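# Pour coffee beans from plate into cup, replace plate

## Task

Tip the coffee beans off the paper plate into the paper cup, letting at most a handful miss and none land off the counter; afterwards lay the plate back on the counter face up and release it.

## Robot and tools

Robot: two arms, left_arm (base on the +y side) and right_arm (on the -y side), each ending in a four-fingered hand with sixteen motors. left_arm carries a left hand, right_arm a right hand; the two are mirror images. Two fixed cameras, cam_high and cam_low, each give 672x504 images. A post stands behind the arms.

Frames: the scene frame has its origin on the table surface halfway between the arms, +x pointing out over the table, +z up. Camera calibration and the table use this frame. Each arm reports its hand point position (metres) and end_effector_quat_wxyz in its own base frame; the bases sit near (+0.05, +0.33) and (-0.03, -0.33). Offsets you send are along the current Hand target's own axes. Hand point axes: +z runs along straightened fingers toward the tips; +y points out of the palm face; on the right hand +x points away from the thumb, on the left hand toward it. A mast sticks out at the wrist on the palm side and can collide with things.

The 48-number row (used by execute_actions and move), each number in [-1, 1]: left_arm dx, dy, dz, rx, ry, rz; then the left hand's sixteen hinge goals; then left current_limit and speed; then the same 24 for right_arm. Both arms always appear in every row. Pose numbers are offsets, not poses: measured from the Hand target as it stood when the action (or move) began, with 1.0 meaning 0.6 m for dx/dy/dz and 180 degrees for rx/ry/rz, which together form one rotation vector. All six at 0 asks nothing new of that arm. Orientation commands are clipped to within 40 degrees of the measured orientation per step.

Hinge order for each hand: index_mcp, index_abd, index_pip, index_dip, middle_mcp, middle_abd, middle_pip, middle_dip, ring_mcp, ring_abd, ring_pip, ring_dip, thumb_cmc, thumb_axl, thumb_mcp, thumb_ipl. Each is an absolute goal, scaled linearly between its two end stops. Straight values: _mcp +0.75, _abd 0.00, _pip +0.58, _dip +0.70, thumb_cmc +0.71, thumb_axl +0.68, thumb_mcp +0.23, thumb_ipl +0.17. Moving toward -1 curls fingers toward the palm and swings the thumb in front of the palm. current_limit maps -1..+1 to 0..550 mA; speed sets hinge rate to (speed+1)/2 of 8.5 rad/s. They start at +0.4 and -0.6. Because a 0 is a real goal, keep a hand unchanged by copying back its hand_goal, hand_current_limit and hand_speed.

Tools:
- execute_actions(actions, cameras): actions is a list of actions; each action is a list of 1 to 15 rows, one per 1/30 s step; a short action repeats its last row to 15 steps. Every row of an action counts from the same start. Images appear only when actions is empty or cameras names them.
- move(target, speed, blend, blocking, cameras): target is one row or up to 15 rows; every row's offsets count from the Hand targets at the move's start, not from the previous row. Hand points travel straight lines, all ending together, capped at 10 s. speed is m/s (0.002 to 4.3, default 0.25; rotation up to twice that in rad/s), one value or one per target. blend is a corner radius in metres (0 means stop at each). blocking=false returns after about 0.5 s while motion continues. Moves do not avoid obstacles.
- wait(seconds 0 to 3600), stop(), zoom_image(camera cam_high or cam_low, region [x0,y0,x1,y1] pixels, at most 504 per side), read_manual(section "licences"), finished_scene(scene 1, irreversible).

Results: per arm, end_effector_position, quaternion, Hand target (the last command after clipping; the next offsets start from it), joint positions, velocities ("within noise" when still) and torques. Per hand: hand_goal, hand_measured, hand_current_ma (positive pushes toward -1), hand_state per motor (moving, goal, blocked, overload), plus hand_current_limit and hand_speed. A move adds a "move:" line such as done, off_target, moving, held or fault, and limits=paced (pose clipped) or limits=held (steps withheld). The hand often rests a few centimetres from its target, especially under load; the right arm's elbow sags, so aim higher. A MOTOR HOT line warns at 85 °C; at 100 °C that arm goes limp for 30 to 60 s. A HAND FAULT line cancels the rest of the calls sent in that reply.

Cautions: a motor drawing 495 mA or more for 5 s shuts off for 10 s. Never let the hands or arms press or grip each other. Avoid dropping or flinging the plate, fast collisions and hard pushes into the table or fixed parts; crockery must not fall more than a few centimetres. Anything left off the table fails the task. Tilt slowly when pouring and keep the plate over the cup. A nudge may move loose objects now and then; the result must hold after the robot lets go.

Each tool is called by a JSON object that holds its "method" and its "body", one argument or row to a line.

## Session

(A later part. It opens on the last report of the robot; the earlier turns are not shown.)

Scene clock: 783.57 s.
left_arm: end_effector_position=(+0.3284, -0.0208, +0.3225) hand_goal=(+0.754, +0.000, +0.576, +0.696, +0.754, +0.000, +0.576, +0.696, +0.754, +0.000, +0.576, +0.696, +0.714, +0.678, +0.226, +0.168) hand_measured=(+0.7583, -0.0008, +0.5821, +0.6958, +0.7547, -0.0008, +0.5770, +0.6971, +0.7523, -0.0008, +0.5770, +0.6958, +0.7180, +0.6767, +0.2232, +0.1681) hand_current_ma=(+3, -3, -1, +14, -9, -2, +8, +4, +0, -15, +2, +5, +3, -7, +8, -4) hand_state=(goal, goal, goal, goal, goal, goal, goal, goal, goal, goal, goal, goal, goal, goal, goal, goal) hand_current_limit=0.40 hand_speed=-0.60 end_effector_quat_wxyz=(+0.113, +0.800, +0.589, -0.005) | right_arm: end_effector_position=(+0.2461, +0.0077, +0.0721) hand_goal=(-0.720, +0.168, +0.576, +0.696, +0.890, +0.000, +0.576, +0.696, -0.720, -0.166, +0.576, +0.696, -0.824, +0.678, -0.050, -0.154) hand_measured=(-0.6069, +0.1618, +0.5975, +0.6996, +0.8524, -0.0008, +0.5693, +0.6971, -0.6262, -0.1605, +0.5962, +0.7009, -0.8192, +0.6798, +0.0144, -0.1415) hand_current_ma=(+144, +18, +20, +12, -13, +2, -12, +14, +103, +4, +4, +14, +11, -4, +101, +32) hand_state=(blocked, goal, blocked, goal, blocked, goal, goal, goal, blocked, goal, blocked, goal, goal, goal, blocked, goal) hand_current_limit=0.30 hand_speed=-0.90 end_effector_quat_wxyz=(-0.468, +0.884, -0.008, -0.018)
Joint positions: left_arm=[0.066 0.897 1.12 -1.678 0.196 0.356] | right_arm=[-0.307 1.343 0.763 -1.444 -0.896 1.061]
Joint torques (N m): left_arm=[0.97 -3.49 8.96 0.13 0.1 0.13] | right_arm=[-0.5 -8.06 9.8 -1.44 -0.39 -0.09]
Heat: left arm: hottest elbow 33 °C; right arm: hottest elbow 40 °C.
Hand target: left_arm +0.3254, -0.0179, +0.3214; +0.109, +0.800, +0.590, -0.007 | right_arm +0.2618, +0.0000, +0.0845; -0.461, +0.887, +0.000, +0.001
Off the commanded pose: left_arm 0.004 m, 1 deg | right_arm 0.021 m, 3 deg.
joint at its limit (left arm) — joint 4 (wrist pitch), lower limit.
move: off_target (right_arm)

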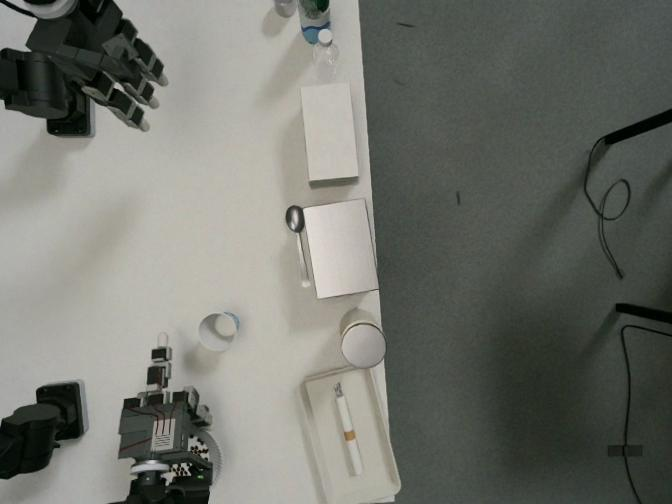

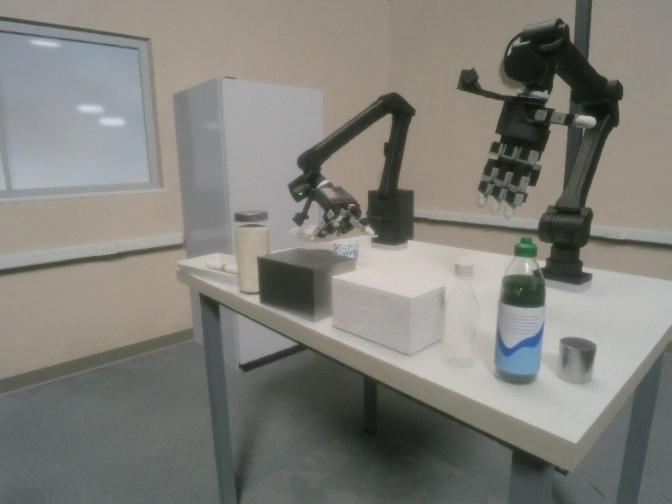

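{"method": "move", "body": {
  "target": [
    [0,0,0,0,0,0,0.754,0,0.576,0.696,0.754,0,0.576,0.696,0.754,0,0.576,0.696,0.714,0.678,0.226,0.168,0.4,-0.6,0.005,-0.116,-0.0813,0,0,0,-0.72,0.167,0.576,0.696,0.89,0,0.576,0.696,-0.72,-0.167,0.576,0.696,-0.824,0.678,-0.05,-0.155,0.3,-0.9],
    [0,0,0,0,0,0,0.754,0,0.576,0.696,0.754,0,0.576,0.696,0.754,0,0.576,0.696,0.714,0.678,0.226,0.168,0.4,-0.6,0.325,-0.3587,0.2941,0,0,0,-0.72,0.167,0.576,0.696,0.89,0,0.576,0.696,-0.72,-0.167,0.576,0.696,-0.824,0.678,-0.05,-0.155,0.3,-0.9]
  ],
  "speed": [0.08, 0.08],
  "blend": [0.03, 0],
  "cameras": ["cam_high", "cam_low"]
}}

{"method": "zoom_image", "body": {
  "camera": "cam_high",
  "region": [150, 230, 330, 410]
}}

{"method": "zoom_image", "body": {
  "camera": "cam_low",
  "region": [250, 130, 420, 270]
}}

Scene clock: 823.37 s.
left_arm: end_effector_position=(+0.3284, -0.0208, +0.3225) hand_goal=(+0.754, +0.000, +0.576, +0.696, +0.754, +0.000, +0.576, +0.696, +0.754, +0.000, +0.576, +0.696, +0.714, +0.678, +0.226, +0.168) hand_measured=(+0.7571, -0.0008, +0.5808, +0.6958, +0.7559, +0.0007, +0.5770, +0.6958, +0.7523, +0.0007, +0.5757, +0.6958, +0.7192, +0.6777, +0.2232, +0.1672) hand_current_ma=(-4, -12, -7, +6, -2, -5, +1, -6, +9, -6, +7, -3, +2, -3, +14, +0) hand_state=(goal, goal, goal, goal, goal, goal, goal, goal, goal, goal, goal, goal, goal, goal, goal, goal) hand_current_limit=0.40 hand_speed=-0.60 end_effector_quat_wxyz=(+0.113, +0.800, +0.589, -0.005) | right_arm: end_effector_position=(+0.4373, +0.2570, +0.1460) hand_goal=(-0.720, +0.168, +0.576, +0.696, +0.890, +0.000, +0.576, +0.696, -0.720, -0.166, +0.576, +0.696, -0.824, +0.678, -0.050, -0.154) hand_measured=(-0.6069, +0.1618, +0.5962, +0.6983, +0.8524, -0.0008, +0.5705, +0.6958, -0.6262, -0.1605, +0.5962, +0.7009, -0.8204, +0.6798, +0.0154, -0.1415) hand_current_ma=(+139, -3, +32, +14, -40, -8, -14, -5, +105, +11, +32, +30, +17, -19, +86, +28) hand_state=(blocked, goal, blocked, goal, blocked, goal, goal, goal, blocked, goal, blocked, goal, goal, goal, blocked, goal) hand_current_limit=0.30 hand_speed=-0.90 end_effector_quat_wxyz=(-0.456, +0.890, -0.008, -0.017)
Joint positions: left_arm=[0.066 0.897 1.12 -1.678 0.196 0.356] | right_arm=[0.342 1.61 1.282 -0.839 -0.882 2.124]
Joint torques (N m): left_arm=[0.79 -3.55 8.99 0.16 0.1 0.13] | right_arm=[0.85 -13.45 13.22 0.59 -0.38 0.05]
Heat: left arm: hottest elbow 33 °C; right arm: hottest elbow 48 °C.
Hand target: left_arm +0.3254, -0.0179, +0.3214; +0.109, +0.800, +0.590, -0.007 | right_arm +0.4568, +0.2680, +0.1598; -0.461, +0.887, +0.000, +0.001
Off the commanded pose: left_arm 0.004 m, 1 deg | right_arm 0.026 m, 2 deg.
joint sent to its limit (right arm) — joint 6 (wrist roll), upper limit. The joint targets still meet the commanded pose.
joint at its limit (left arm) — joint 4 (wrist pitch), lower limit.
move: off_target (right_arm)

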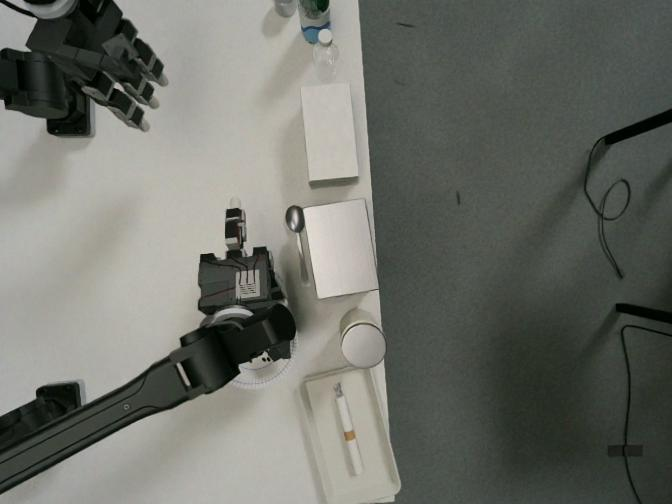

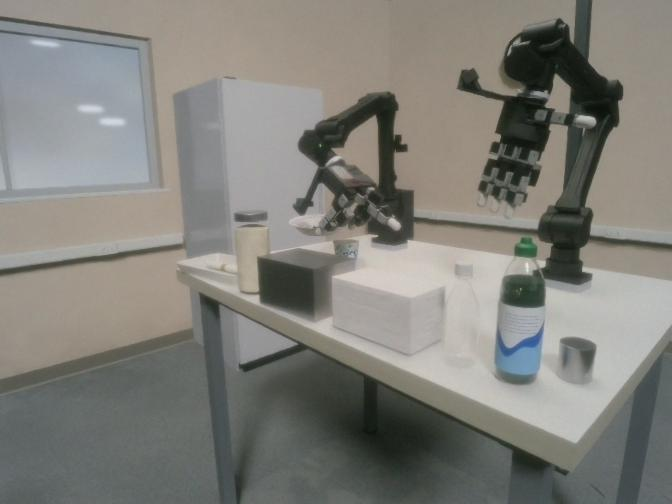

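Scaled by 2.800.

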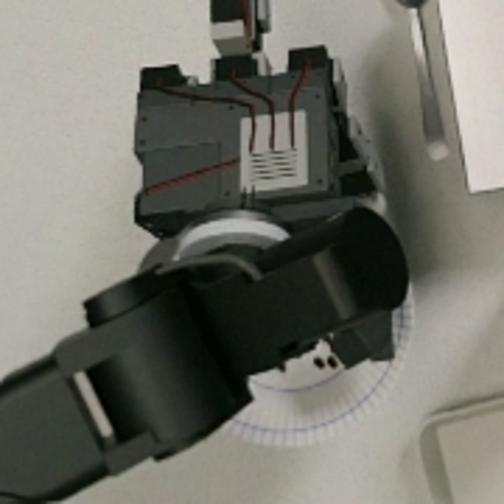

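Scaled by 2.965.

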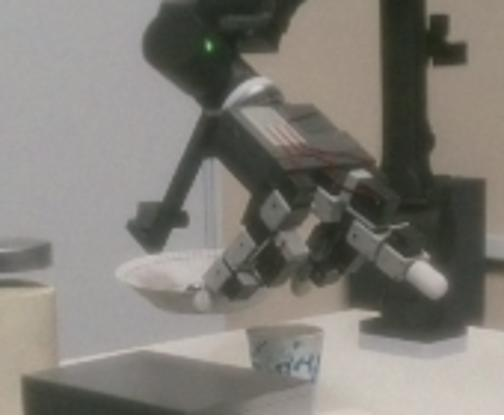

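{"method": "move", "body": {
  "target": [0,0,0,0,0,0,0.754,0,0.576,0.696,0.754,0,0.576,0.696,0.754,0,0.576,0.696,0.714,0.678,0.226,0.168,0.4,-0.6,-0.0733,-0.0205,0.0467,0,-0.116,-0.0813,-0.72,0.167,0.576,0.696,0.89,0,0.576,0.696,-0.72,-0.167,0.576,0.696,-0.824,0.678,-0.05,-0.155,0.3,-0.9],
  "speed": 0.06,
  "cameras": ["cam_high", "cam_low"]
}}

{"method": "zoom_image", "body": {
  "camera": "cam_high",
  "region": [150, 200, 330, 380]
}}

{"method": "zoom_image", "body": {
  "camera": "cam_low",
  "region": [250, 130, 420, 270]
}}

Scene clock: 864.17 s.
left_arm: end_effector_position=(+0.3284, -0.0208, +0.3225) hand_goal=(+0.754, +0.000, +0.576, +0.696, +0.754, +0.000, +0.576, +0.696, +0.754, +0.000, +0.576, +0.696, +0.714, +0.678, +0.226, +0.168) hand_measured=(+0.7571, +0.0007, +0.5821, +0.6971, +0.7547, +0.0007, +0.5757, +0.6958, +0.7535, -0.0008, +0.5770, +0.6958, +0.7192, +0.6767, +0.2232, +0.1681) hand_current_ma=(-1, -5, -4, +9, -1, -6, +1, +3, +10, -5, +8, +3, -7, +0, +7, -6) hand_state=(goal, goal, goal, goal, goal, goal, goal, goal, goal, goal, goal, goal, goal, goal, goal, goal) hand_current_limit=0.40 hand_speed=-0.60 end_effector_quat_wxyz=(+0.113, +0.800, +0.589, -0.005) | right_arm: end_effector_position=(+0.3996, +0.2865, +0.1446) hand_goal=(-0.720, +0.168, +0.576, +0.696, +0.890, +0.000, +0.576, +0.696, -0.720, -0.166, +0.576, +0.696, -0.824, +0.678, -0.050, -0.154) hand_measured=(-0.6057, +0.1618, +0.5962, +0.6983, +0.8536, +0.0007, +0.5705, +0.6958, -0.6274, -0.1590, +0.5962, +0.7009, -0.8204, +0.6798, +0.0144, -0.1406) hand_current_ma=(+127, +4, +36, +3, -26, +14, -5, +26, +98, +21, +17, +22, +22, +1, +88, +17) hand_state=(blocked, goal, blocked, goal, blocked, goal, goal, goal, blocked, goal, blocked, goal, goal, goal, blocked, goal) hand_current_limit=0.30 hand_speed=-0.90 end_effector_quat_wxyz=(-0.446, +0.869, +0.183, -0.110)
Joint positions: left_arm=[0.066 0.897 1.12 -1.678 0.196 0.356] | right_arm=[0.433 1.721 1.436 -1.31 -0.955 1.576]
Joint torques (N m): left_arm=[0.79 -3.66 8.99 0.18 0.1 0.12] | right_arm=[0.91 -14.39 12.45 -0.68 -0.72 -0.1]
Heat: left arm: hottest elbow 33 °C; right arm: hottest elbow 53 °C.
Hand target: left_arm +0.3254, -0.0179, +0.3214; +0.109, +0.800, +0.590, -0.007 | right_arm +0.4128, +0.2980, +0.1536; -0.450, +0.865, +0.196, -0.101
Off the commanded pose: left_arm 0.004 m, 1 deg | right_arm 0.020 m, 2 deg.
joint at its limit (left arm) — joint 4 (wrist pitch), lower limit.
move: off_target (right_arm)

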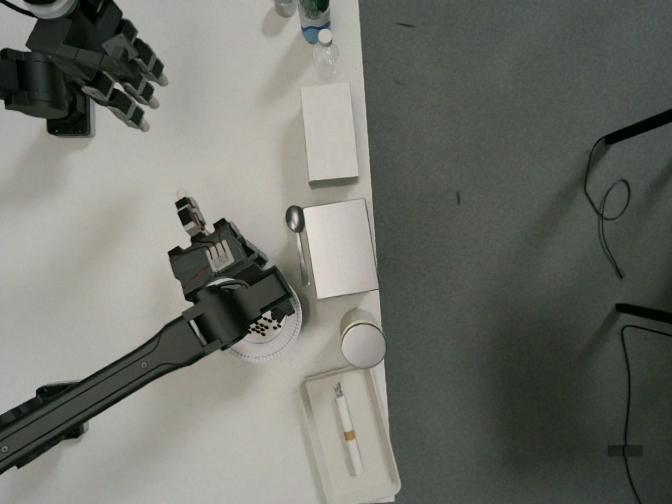

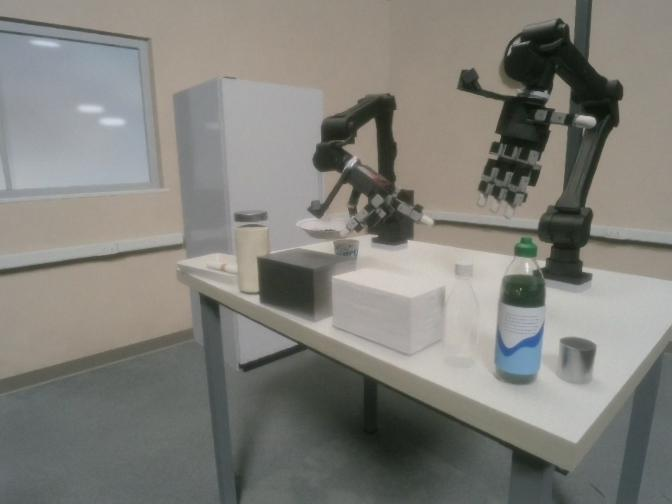

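Scaled by 2.800.

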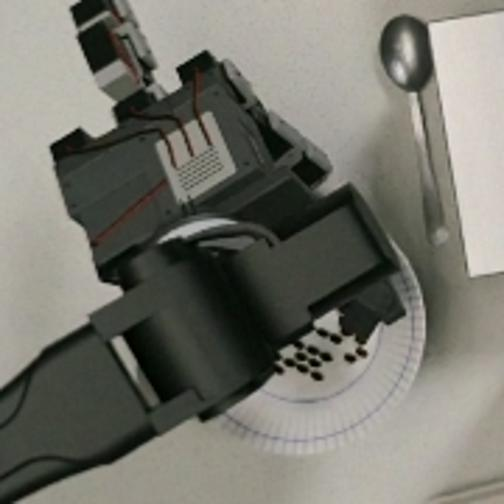

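Scaled by 2.965.

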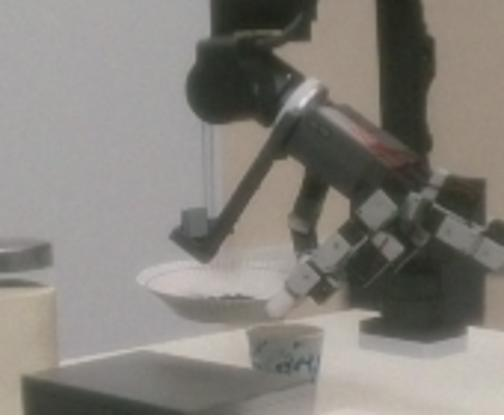

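{"method": "move", "body": {
  "target": [0,0,0,0,0,0,0.754,0,0.576,0.696,0.754,0,0.576,0.696,0.754,0,0.576,0.696,0.714,0.678,0.226,0.168,0.4,-0.6,0,-0.0097,0.005,0,0.0638,-0.091,-0.72,0.167,0.576,0.696,0.89,0,0.576,0.696,-0.72,-0.167,0.576,0.696,-0.824,0.678,-0.05,-0.155,0.3,-0.9],
  "speed": 0.06,
  "cameras": ["cam_high", "cam_low"]
}}

{"method": "zoom_image", "body": {
  "camera": "cam_high",
  "region": [170, 240, 330, 380]
}}

{"method": "zoom_image", "body": {
  "camera": "cam_low",
  "region": [280, 170, 400, 270]
}}

Scene clock: 894.43 s.
left_arm: end_effector_position=(+0.3284, -0.0208, +0.3225) hand_goal=(+0.754, +0.000, +0.576, +0.696, +0.754, +0.000, +0.576, +0.696, +0.754, +0.000, +0.576, +0.696, +0.714, +0.678, +0.226, +0.168) hand_measured=(+0.7583, +0.0007, +0.5808, +0.6958, +0.7547, -0.0008, +0.5770, +0.6958, +0.7535, +0.0007, +0.5770, +0.6958, +0.7192, +0.6777, +0.2232, +0.1681) hand_current_ma=(-11, -9, -6, +5, -4, -3, +6, -9, +8, -11, +7, +3, -4, -3, +7, +1) hand_state=(goal, goal, goal, goal, goal, goal, goal, goal, goal, goal, goal, goal, goal, goal, goal, goal) hand_current_limit=0.40 hand_speed=-0.60 end_effector_quat_wxyz=(+0.113, +0.800, +0.589, -0.005) | right_arm: end_effector_position=(+0.4137, +0.2990, +0.1513) hand_goal=(-0.720, +0.168, +0.576, +0.696, +0.890, +0.000, +0.576, +0.696, -0.720, -0.166, +0.576, +0.696, -0.824, +0.678, -0.050, -0.154) hand_measured=(-0.6069, +0.1604, +0.5962, +0.6996, +0.8524, -0.0008, +0.5718, +0.6958, -0.6262, -0.1590, +0.5962, +0.7009, -0.8217, +0.6809, +0.0144, -0.1415) hand_current_ma=(+129, +9, +36, +17, -16, +2, +6, +1, +105, -2, +0, +19, +17, +1, +82, +29) hand_state=(blocked, goal, blocked, goal, blocked, goal, goal, goal, blocked, goal, blocked, goal, goal, goal, blocked, goal) hand_current_limit=0.30 hand_speed=-0.90 end_effector_quat_wxyz=(-0.475, +0.838, +0.265, +0.045)
Joint positions: left_arm=[0.066 0.897 1.12 -1.678 0.196 0.356] | right_arm=[0.444 1.548 1.223 -0.906 -0.955 1.578]
Joint torques (N m): left_arm=[0.79 -3.43 8.96 0.14 0.09 0.12] | right_arm=[1.03 -15.09 8.49 0.68 -0.57 -0.05]
Heat: left arm: hottest elbow 33 °C; right arm: hottest elbow 60 °C.
Hand target: left_arm +0.3254, -0.0179, +0.3214; +0.109, +0.800, +0.590, -0.007 | right_arm +0.4102, +0.3032, +0.1565; -0.477, +0.835, +0.271, +0.050
Off the commanded pose: left_arm 0.004 m, 1 deg | right_arm 0.008 m, 1 deg.
joint at its limit (left arm) — joint 4 (wrist pitch), lower limit.
move: done

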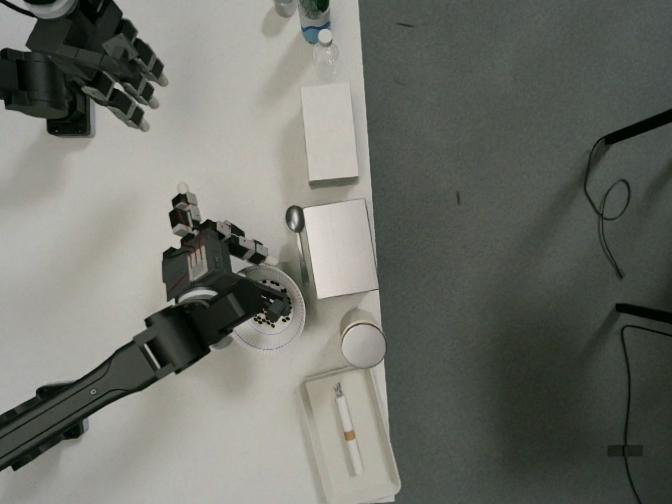

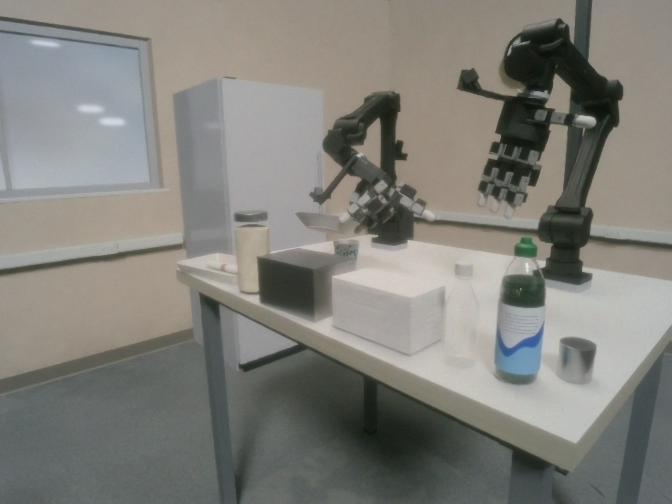

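Scaled by 3.150.

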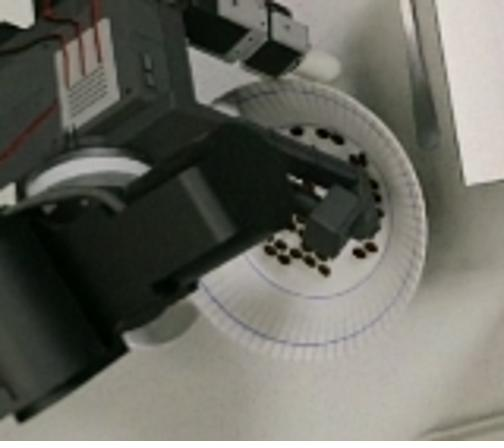

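Scaled by 4.200.

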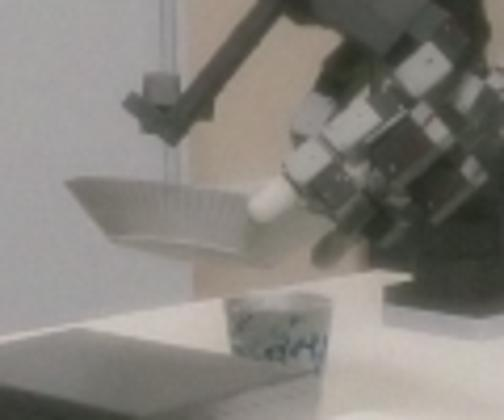

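{"method": "move", "body": {
  "target": [0,0,0,0,0,0,0.754,0,0.576,0.696,0.754,0,0.576,0.696,0.754,0,0.576,0.696,0.714,0.678,0.226,0.168,0.4,-0.6,-0.0411,-0.0142,-0.0211,0,0.0478,-0.0683,-0.72,0.167,0.576,0.696,0.89,0,0.576,0.696,-0.72,-0.167,0.576,0.696,-0.824,0.678,-0.05,-0.155,0.3,-0.9],
  "speed": 0.04,
  "cameras": ["cam_high", "cam_low"]
}}

{"method": "zoom_image", "body": {
  "camera": "cam_high",
  "region": [170, 240, 330, 380]
}}

{"method": "zoom_image", "body": {
  "camera": "cam_low",
  "region": [280, 170, 400, 270]
}}

Scene clock: 912.03 s.
left_arm: end_effector_position=(+0.3284, -0.0208, +0.3225) hand_goal=(+0.754, +0.000, +0.576, +0.696, +0.754, +0.000, +0.576, +0.696, +0.754, +0.000, +0.576, +0.696, +0.714, +0.678, +0.226, +0.168) hand_measured=(+0.7571, +0.0007, +0.5821, +0.6958, +0.7559, -0.0008, +0.5770, +0.6958, +0.7535, +0.0007, +0.5770, +0.6958, +0.7192, +0.6767, +0.2232, +0.1672) hand_current_ma=(+6, -7, -1, -2, -6, -5, +1, -1, +9, -4, +3, +6, -2, -2, +17, +3) hand_state=(goal, goal, goal, goal, goal, goal, goal, goal, goal, goal, goal, goal, goal, goal, goal, goal) hand_current_limit=0.40 hand_speed=-0.60 end_effector_quat_wxyz=(+0.113, +0.800, +0.589, -0.005) | right_arm: end_effector_position=(+0.3861, +0.2860, +0.1560) hand_goal=(-0.720, +0.168, +0.576, +0.696, +0.890, +0.000, +0.576, +0.696, -0.720, -0.166, +0.576, +0.696, -0.824, +0.678, -0.050, -0.154) hand_measured=(-0.6069, +0.1706, +0.5962, +0.6996, +0.8536, +0.0007, +0.5705, +0.6971, -0.6322, -0.1576, +0.5975, +0.6996, -0.8141, +0.6809, +0.0154, -0.1415) hand_current_ma=(+135, +12, +19, -2, -7, +20, +14, +9, +92, -1, +12, +25, -3, +0, +85, +7) hand_state=(blocked, goal, blocked, goal, blocked, goal, goal, goal, blocked, goal, blocked, goal, goal, goal, blocked, goal) hand_current_limit=0.30 hand_speed=-0.90 end_effector_quat_wxyz=(-0.486, +0.801, +0.315, +0.152)
Joint positions: left_arm=[0.066 0.897 1.12 -1.678 0.196 0.356] | right_arm=[0.444 1.342 0.959 -0.603 -0.957 1.574]
Joint torques (N m): left_arm=[0.97 -3.31 8.98 0.12 0.1 0.13] | right_arm=[0.03 -11.63 8.73 1.1 -0.61 -0.25]
Heat: left arm: hottest elbow 33 °C; right arm: hottest elbow 56 °C.
Hand target: left_arm +0.3254, -0.0179, +0.3214; +0.109, +0.800, +0.590, -0.007 | right_arm +0.3873, +0.2862, +0.1615; -0.488, +0.795, +0.322, +0.164
Off the commanded pose: left_arm 0.004 m, 1 deg | right_arm 0.005 m, 2 deg.
joint at its limit (left arm) — joint 4 (wrist pitch), lower limit.
move: done

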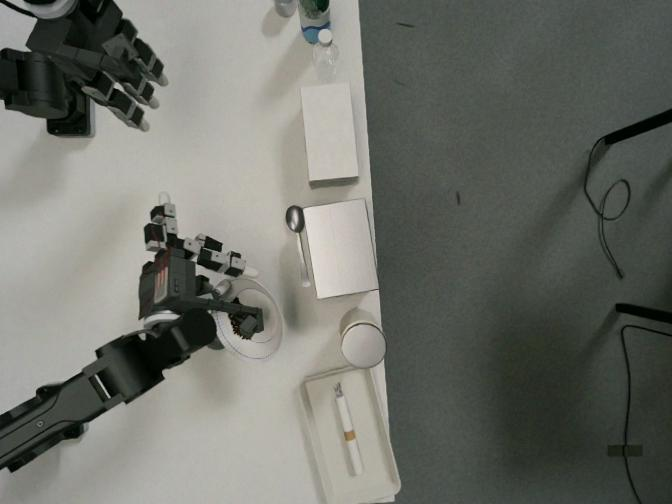

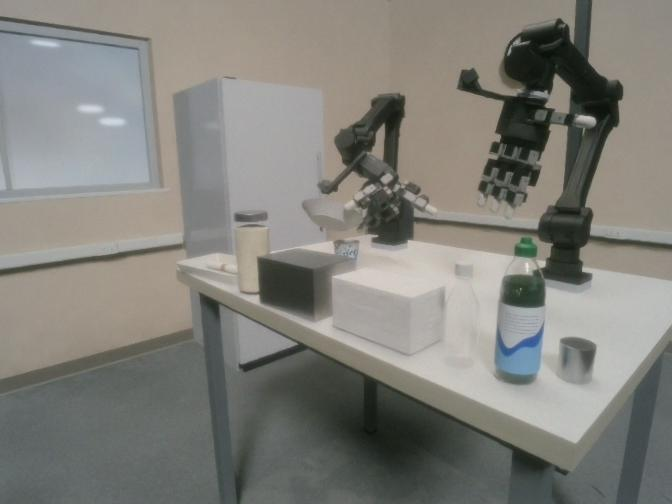

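Scaled by 3.150.

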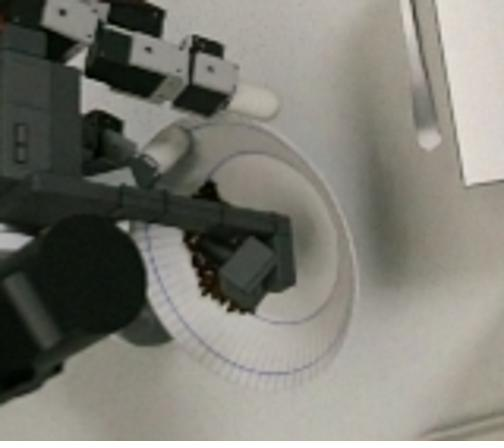

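Scaled by 4.200.

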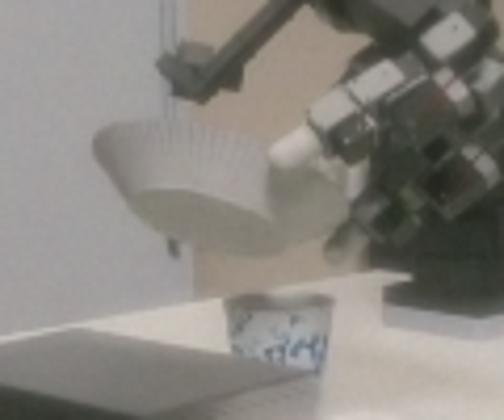

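{"method": "move", "body": {
  "target": [0,0,0,0,0,0,0.754,0,0.576,0.696,0.754,0,0.576,0.696,0.754,0,0.576,0.696,0.714,0.678,0.226,0.168,0.4,-0.6,-0.0243,-0.0108,-0.0055,0,0.0319,-0.0455,-0.72,0.167,0.576,0.696,0.89,0,0.576,0.696,-0.72,-0.167,0.576,0.696,-0.824,0.678,-0.05,-0.155,0.3,-0.9],
  "speed": 0.03,
  "cameras": ["cam_high", "cam_low"]
}}

{"method": "zoom_image", "body": {
  "camera": "cam_high",
  "region": [170, 240, 330, 380]
}}

{"method": "zoom_image", "body": {
  "camera": "cam_low",
  "region": [280, 170, 400, 270]
}}

Scene clock: 950.80 s.
left_arm: end_effector_position=(+0.3284, -0.0208, +0.3225) hand_goal=(+0.754, +0.000, +0.576, +0.696, +0.754, +0.000, +0.576, +0.696, +0.754, +0.000, +0.576, +0.696, +0.714, +0.678, +0.226, +0.168) hand_measured=(+0.7583, +0.0007, +0.5808, +0.6958, +0.7559, -0.0008, +0.5770, +0.6958, +0.7523, -0.0008, +0.5770, +0.6958, +0.7192, +0.6777, +0.2232, +0.1681) hand_current_ma=(+6, -9, -11, +2, -2, +1, +1, -4, +9, -12, +1, -2, -6, -4, +6, -3) hand_state=(goal, goal, goal, goal, goal, goal, goal, goal, goal, goal, goal, goal, goal, goal, goal, goal) hand_current_limit=0.40 hand_speed=-0.60 end_effector_quat_wxyz=(+0.113, +0.800, +0.589, -0.005) | right_arm: end_effector_position=(+0.3722, +0.2794, +0.1534) hand_goal=(-0.720, +0.168, +0.576, +0.696, +0.890, +0.000, +0.576, +0.696, -0.720, -0.166, +0.576, +0.696, -0.824, +0.678, -0.050, -0.154) hand_measured=(-0.6057, +0.1706, +0.5975, +0.6996, +0.8524, -0.0008, +0.5705, +0.6958, -0.6346, -0.1590, +0.5962, +0.7009, -0.8141, +0.6798, +0.0154, -0.1396) hand_current_ma=(+139, +28, +14, +1, -17, -7, -9, -3, +74, +3, +21, +17, +8, +8, +92, +33) hand_state=(blocked, goal, blocked, goal, blocked, goal, goal, goal, blocked, goal, blocked, goal, goal, goal, blocked, goal) hand_current_limit=0.30 hand_speed=-0.90 end_effector_quat_wxyz=(-0.490, +0.767, +0.347, +0.227)
Joint positions: left_arm=[0.066 0.897 1.12 -1.678 0.196 0.356] | right_arm=[0.444 1.232 0.787 -0.364 -0.957 1.573]
Joint torques (N m): left_arm=[0.85 -3.6 8.95 0.14 0.1 0.13] | right_arm=[0.21 -9.82 8.76 1.35 -0.5 -0.25]
Heat: left arm: hottest elbow 33 °C; right arm: hottest elbow 52 °C.
Hand target: left_arm +0.3254, -0.0179, +0.3214; +0.109, +0.800, +0.590, -0.007 | right_arm +0.3724, +0.2802, +0.1589; -0.490, +0.760, +0.354, +0.238
Off the commanded pose: left_arm 0.004 m, 1 deg | right_arm 0.006 m, 2 deg.
joint at its limit (left arm) — joint 4 (wrist pitch), lower limit.
move: done

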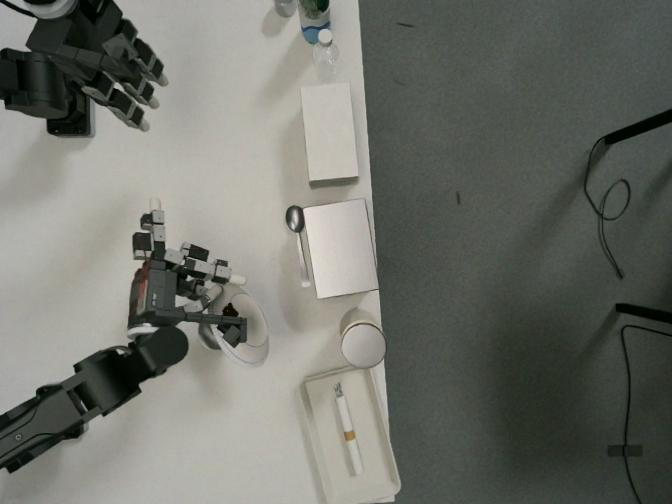

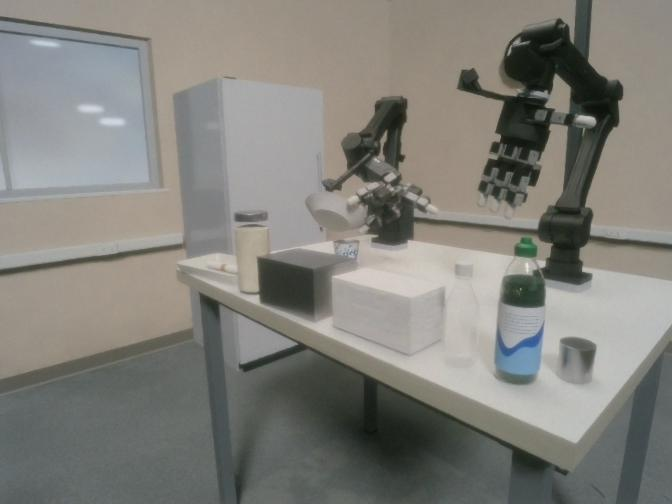

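Scaled by 3.150.

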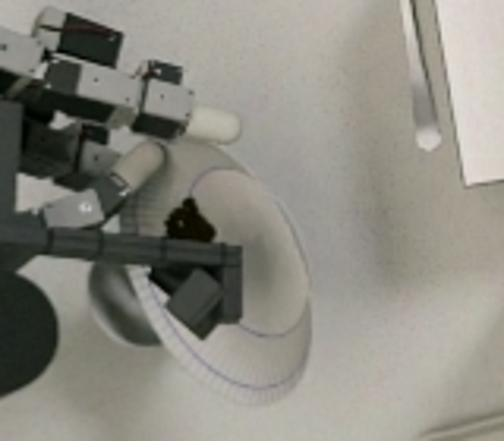

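Scaled by 4.200.

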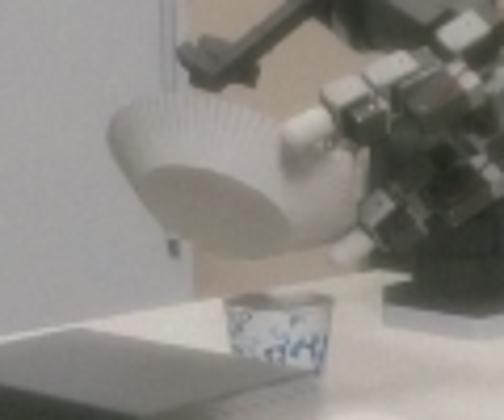

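{"method": "move", "body": {
  "target": [0,0,0,0,0,0,0.754,0,0.576,0.696,0.754,0,0.576,0.696,0.754,0,0.576,0.696,0.714,0.678,0.226,0.168,0.4,-0.6,0.0059,-0.0048,-0.0034,0.0444,0.0,0.0,-0.72,0.167,0.576,0.696,0.89,0,0.576,0.696,-0.72,-0.167,0.576,0.696,-0.824,0.678,-0.05,-0.155,0.3,-0.9],
  "speed": 0.04,
  "cameras": ["cam_high", "cam_low"]
}}

{"method": "zoom_image", "body": {
  "camera": "cam_high",
  "region": [180, 260, 280, 380]
}}

{"method": "zoom_image", "body": {
  "camera": "cam_low",
  "region": [280, 170, 400, 270]
}}

Scene clock: 1009.70 s.
left_arm: end_effector_position=(+0.3284, -0.0208, +0.3225) hand_goal=(+0.754, +0.000, +0.576, +0.696, +0.754, +0.000, +0.576, +0.696, +0.754, +0.000, +0.576, +0.696, +0.714, +0.678, +0.226, +0.168) hand_measured=(+0.7583, +0.0007, +0.5821, +0.6958, +0.7547, +0.0007, +0.5757, +0.6958, +0.7535, +0.0007, +0.5770, +0.6958, +0.7192, +0.6767, +0.2232, +0.1672) hand_current_ma=(-2, -10, -5, +4, -9, -10, -5, +1, +2, -18, +3, +9, -9, +2, +17, -1) hand_state=(goal, goal, goal, goal, goal, goal, goal, goal, goal, goal, goal, goal, goal, goal, goal, goal) hand_current_limit=0.40 hand_speed=-0.60 end_effector_quat_wxyz=(+0.113, +0.800, +0.589, -0.005) | right_arm: end_effector_position=(+0.3607, +0.2796, +0.1564) hand_goal=(-0.720, +0.168, +0.576, +0.696, +0.890, +0.000, +0.576, +0.696, -0.720, -0.166, +0.576, +0.696, -0.824, +0.678, -0.050, -0.154) hand_measured=(-0.6081, +0.1721, +0.5962, +0.6983, +0.8524, +0.0007, +0.5718, +0.6958, -0.6358, -0.1590, +0.5975, +0.7022, -0.8141, +0.6809, +0.0154, -0.1396) hand_current_ma=(+139, -7, +32, +16, -5, -1, -7, +3, +90, +3, +12, +13, +9, -3, +93, +19) hand_state=(blocked, goal, blocked, goal, blocked, goal, goal, goal, blocked, goal, blocked, goal, goal, goal, blocked, goal) hand_current_limit=0.30 hand_speed=-0.90 end_effector_quat_wxyz=(-0.543, +0.727, +0.367, +0.205)
Joint positions: left_arm=[0.066 0.897 1.12 -1.678 0.196 0.356] | right_arm=[0.392 1.25 0.787 -0.423 -1.137 1.474]
Joint torques (N m): left_arm=[0.67 -3.43 8.99 0.18 0.09 0.14] | right_arm=[-0.73 -7.47 11.28 0.35 -0.68 -0.3]
Heat: left arm: hottest elbow 33 °C; right arm: hottest elbow 47 °C.
Hand target: left_arm +0.3254, -0.0179, +0.3214; +0.109, +0.800, +0.590, -0.007 | right_arm +0.3724, +0.2802, +0.1639; -0.542, +0.724, +0.369, +0.212
Off the commanded pose: left_arm 0.004 m, 1 deg | right_arm 0.014 m, 1 deg.
joint at its limit (left arm) — joint 4 (wrist pitch), lower limit.
move: off_target (right_arm)

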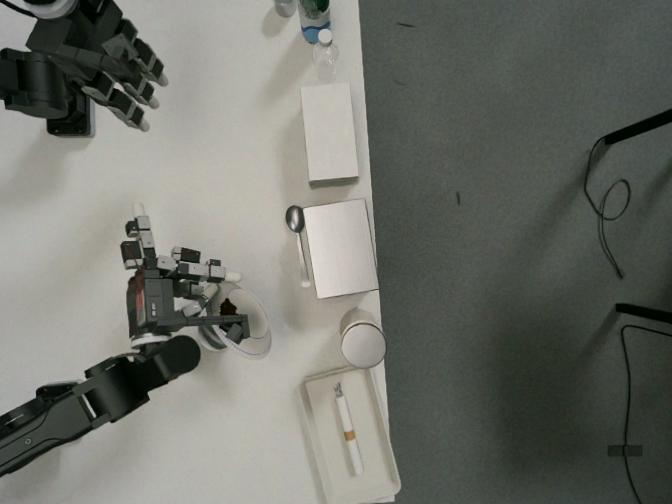

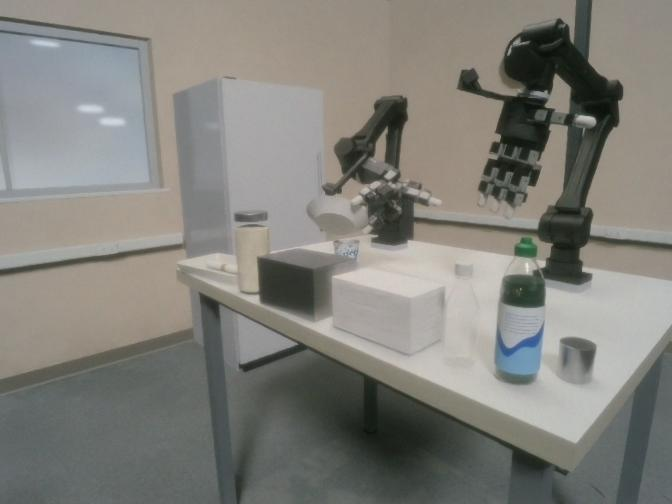

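Scaled by 4.200.

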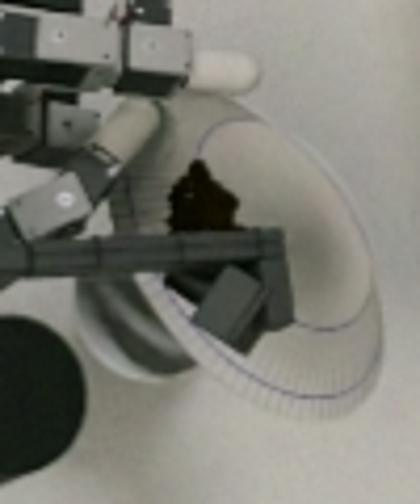

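Scaled by 4.200.

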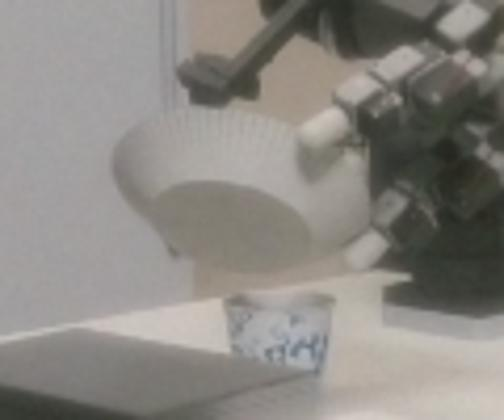

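{"method": "move", "body": {
  "target": [0,0,0,0,0,0,0.754,0,0.576,0.696,0.754,0,0.576,0.696,0.754,0,0.576,0.696,0.714,0.678,0.226,0.168,0.4,-0.6,-0.0045,-0.004,-0.0208,0,0.0255,-0.0364,-0.72,0.167,0.576,0.696,0.89,0,0.576,0.696,-0.72,-0.167,0.576,0.696,-0.824,0.678,-0.05,-0.155,0.3,-0.9],
  "speed": 0.03,
  "cameras": ["cam_high", "cam_low"]
}}

{"method": "zoom_image", "body": {
  "camera": "cam_high",
  "region": [180, 260, 280, 380]
}}

{"method": "zoom_image", "body": {
  "camera": "cam_low",
  "region": [280, 170, 400, 270]
}}

Scene clock: 1054.07 s.
left_arm: end_effector_position=(+0.3284, -0.0208, +0.3225) hand_goal=(+0.754, +0.000, +0.576, +0.696, +0.754, +0.000, +0.576, +0.696, +0.754, +0.000, +0.576, +0.696, +0.714, +0.678, +0.226, +0.168) hand_measured=(+0.7571, +0.0007, +0.5821, +0.6958, +0.7559, +0.0007, +0.5757, +0.6958, +0.7535, +0.0007, +0.5770, +0.6971, +0.7192, +0.6767, +0.2232, +0.1672) hand_current_ma=(-1, -14, +2, +3, -7, -13, +0, -1, +4, -11, +4, +7, -2, +1, +13, +2) hand_state=(goal, goal, goal, goal, goal, goal, goal, goal, goal, goal, goal, goal, goal, goal, goal, goal) hand_current_limit=0.40 hand_speed=-0.60 end_effector_quat_wxyz=(+0.113, +0.800, +0.589, -0.005) | right_arm: end_effector_position=(+0.3676, +0.2714, +0.1622) hand_goal=(-0.720, +0.168, +0.576, +0.696, +0.890, +0.000, +0.576, +0.696, -0.720, -0.166, +0.576, +0.696, -0.824, +0.678, -0.050, -0.154) hand_measured=(-0.6081, +0.1706, +0.5962, +0.6983, +0.8572, -0.0008, +0.5705, +0.6958, -0.6370, -0.1561, +0.5962, +0.7009, -0.8141, +0.6809, +0.0144, -0.1377) hand_current_ma=(+122, +0, +40, +30, -15, +9, +4, +11, +101, +5, +6, +10, +1, +1, +86, +26) hand_state=(blocked, goal, blocked, goal, blocked, goal, goal, goal, blocked, goal, blocked, goal, goal, goal, blocked, goal) hand_current_limit=0.30 hand_speed=-0.90 end_effector_quat_wxyz=(-0.545, +0.698, +0.385, +0.259)
Joint positions: left_arm=[0.066 0.897 1.12 -1.678 0.196 0.356] | right_arm=[0.358 1.216 0.716 -0.266 -1.169 1.47]
Joint torques (N m): left_arm=[1.03 -3.66 8.91 0.12 0.09 0.13] | right_arm=[-0.67 -9.11 8.49 1.29 -0.63 -0.27]
Heat: left arm: hottest elbow 33 °C; right arm: hottest elbow 51 °C.
Hand target: left_arm +0.3254, -0.0179, +0.3214; +0.109, +0.800, +0.590, -0.007 | right_arm +0.3700, +0.2680, +0.1676; -0.544, +0.693, +0.388, +0.272
Off the commanded pose: left_arm 0.004 m, 1 deg | right_arm 0.007 m, 2 deg.
joint at its limit (left arm) — joint 4 (wrist pitch), lower limit.
move: done

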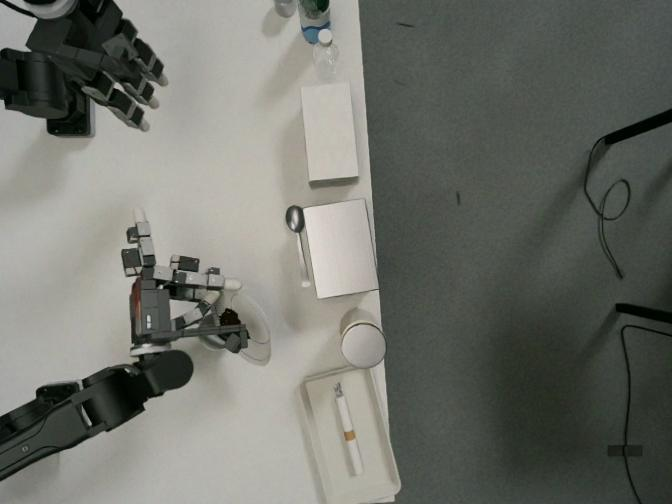

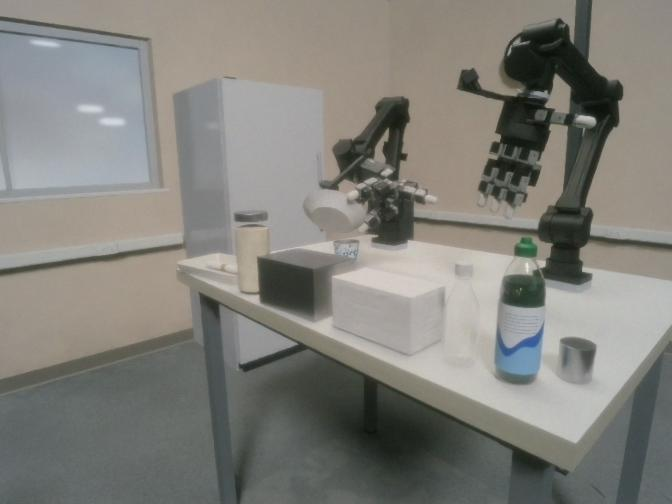

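Scaled by 4.200.

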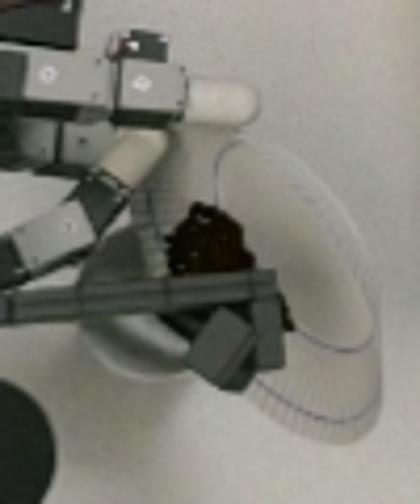

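Scaled by 4.200.

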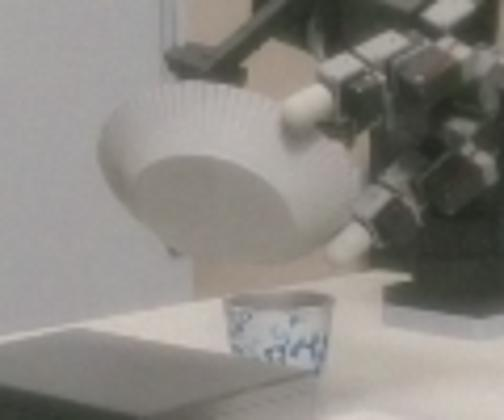

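{"method": "move", "body": {
  "target": [0,0,0,0,0,0,0.754,0,0.576,0.696,0.754,0,0.576,0.696,0.754,0,0.576,0.696,0.714,0.678,0.226,0.168,0.4,-0.6,-0.003,-0.0103,-0.0055,0,0.0191,-0.0273,-0.72,0.167,0.576,0.696,0.89,0,0.576,0.696,-0.72,-0.167,0.576,0.696,-0.824,0.678,-0.05,-0.155,0.3,-0.9],
  "speed": 0.03,
  "cameras": ["cam_high", "cam_low"]
}}

{"method": "zoom_image", "body": {
  "camera": "cam_high",
  "region": [180, 260, 280, 380]
}}

{"method": "zoom_image", "body": {
  "camera": "cam_low",
  "region": [280, 170, 400, 270]
}}

Scene clock: 1077.17 s.
left_arm: end_effector_position=(+0.3284, -0.0208, +0.3225) hand_goal=(+0.754, +0.000, +0.576, +0.696, +0.754, +0.000, +0.576, +0.696, +0.754, +0.000, +0.576, +0.696, +0.714, +0.678, +0.226, +0.168) hand_measured=(+0.7571, -0.0008, +0.5808, +0.6958, +0.7547, +0.0007, +0.5770, +0.6958, +0.7535, -0.0008, +0.5770, +0.6958, +0.7192, +0.6777, +0.2232, +0.1681) hand_current_ma=(+11, -5, -5, +4, -10, -5, +6, -11, +2, +0, +10, -3, -8, +8, +3, +4) hand_state=(goal, goal, goal, goal, goal, goal, goal, goal, goal, goal, goal, goal, goal, goal, goal, goal) hand_current_limit=0.40 hand_speed=-0.60 end_effector_quat_wxyz=(+0.113, +0.800, +0.589, -0.005) | right_arm: end_effector_position=(+0.3625, +0.2687, +0.1655) hand_goal=(-0.720, +0.168, +0.576, +0.696, +0.890, +0.000, +0.576, +0.696, -0.720, -0.166, +0.576, +0.696, -0.824, +0.678, -0.050, -0.154) hand_measured=(-0.6093, +0.1721, +0.5962, +0.6996, +0.8596, +0.0021, +0.5705, +0.6958, -0.6382, -0.1576, +0.5962, +0.7009, -0.8129, +0.6809, +0.0154, -0.1358) hand_current_ma=(+127, +7, +22, +4, -10, +10, +8, +6, +101, +5, +8, +20, +22, +19, +105, +33) hand_state=(blocked, goal, blocked, goal, blocked, goal, goal, goal, blocked, goal, blocked, goal, goal, goal, blocked, goal) hand_current_limit=0.30 hand_speed=-0.90 end_effector_quat_wxyz=(-0.544, +0.670, +0.402, +0.306)
Joint positions: left_arm=[0.066 0.897 1.12 -1.678 0.196 0.356] | right_arm=[0.353 1.172 0.625 -0.071 -1.178 1.509]
Joint torques (N m): left_arm=[0.91 -3.49 8.95 0.16 0.09 0.12] | right_arm=[-0.67 -8.23 8.39 1.48 -0.54 -0.19]
Heat: left arm: hottest elbow 33 °C; right arm: hottest elbow 50 °C.
Hand target: left_arm +0.3254, -0.0179, +0.3214; +0.109, +0.800, +0.590, -0.007 | right_arm +0.3640, +0.2650, +0.1703; -0.543, +0.667, +0.401, +0.315
Off the commanded pose: left_arm 0.004 m, 1 deg | right_arm 0.006 m, 1 deg.
joint at its limit (left arm) — joint 4 (wrist pitch), lower limit.
move: done

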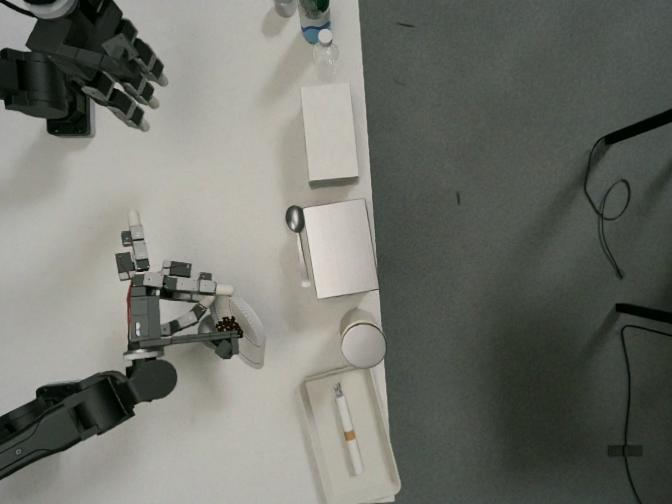

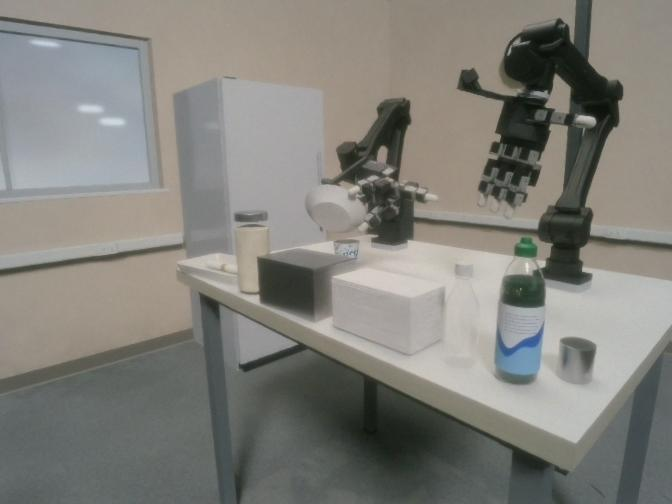

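Scaled by 4.200.

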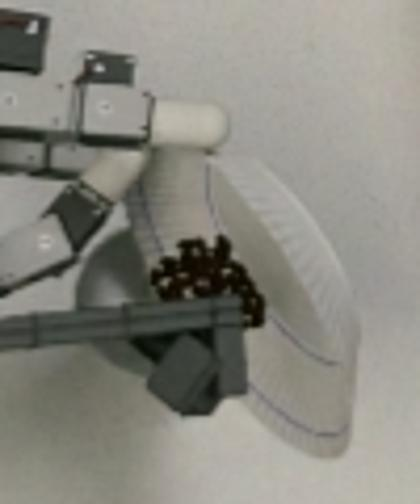

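Scaled by 4.200.

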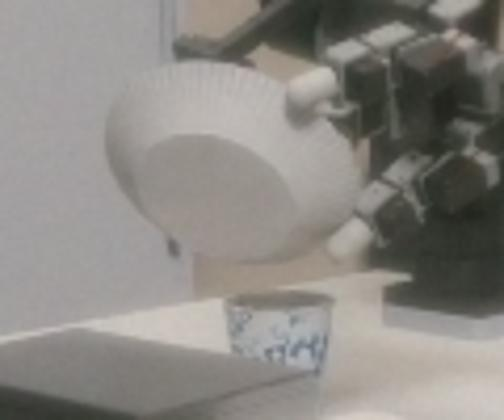

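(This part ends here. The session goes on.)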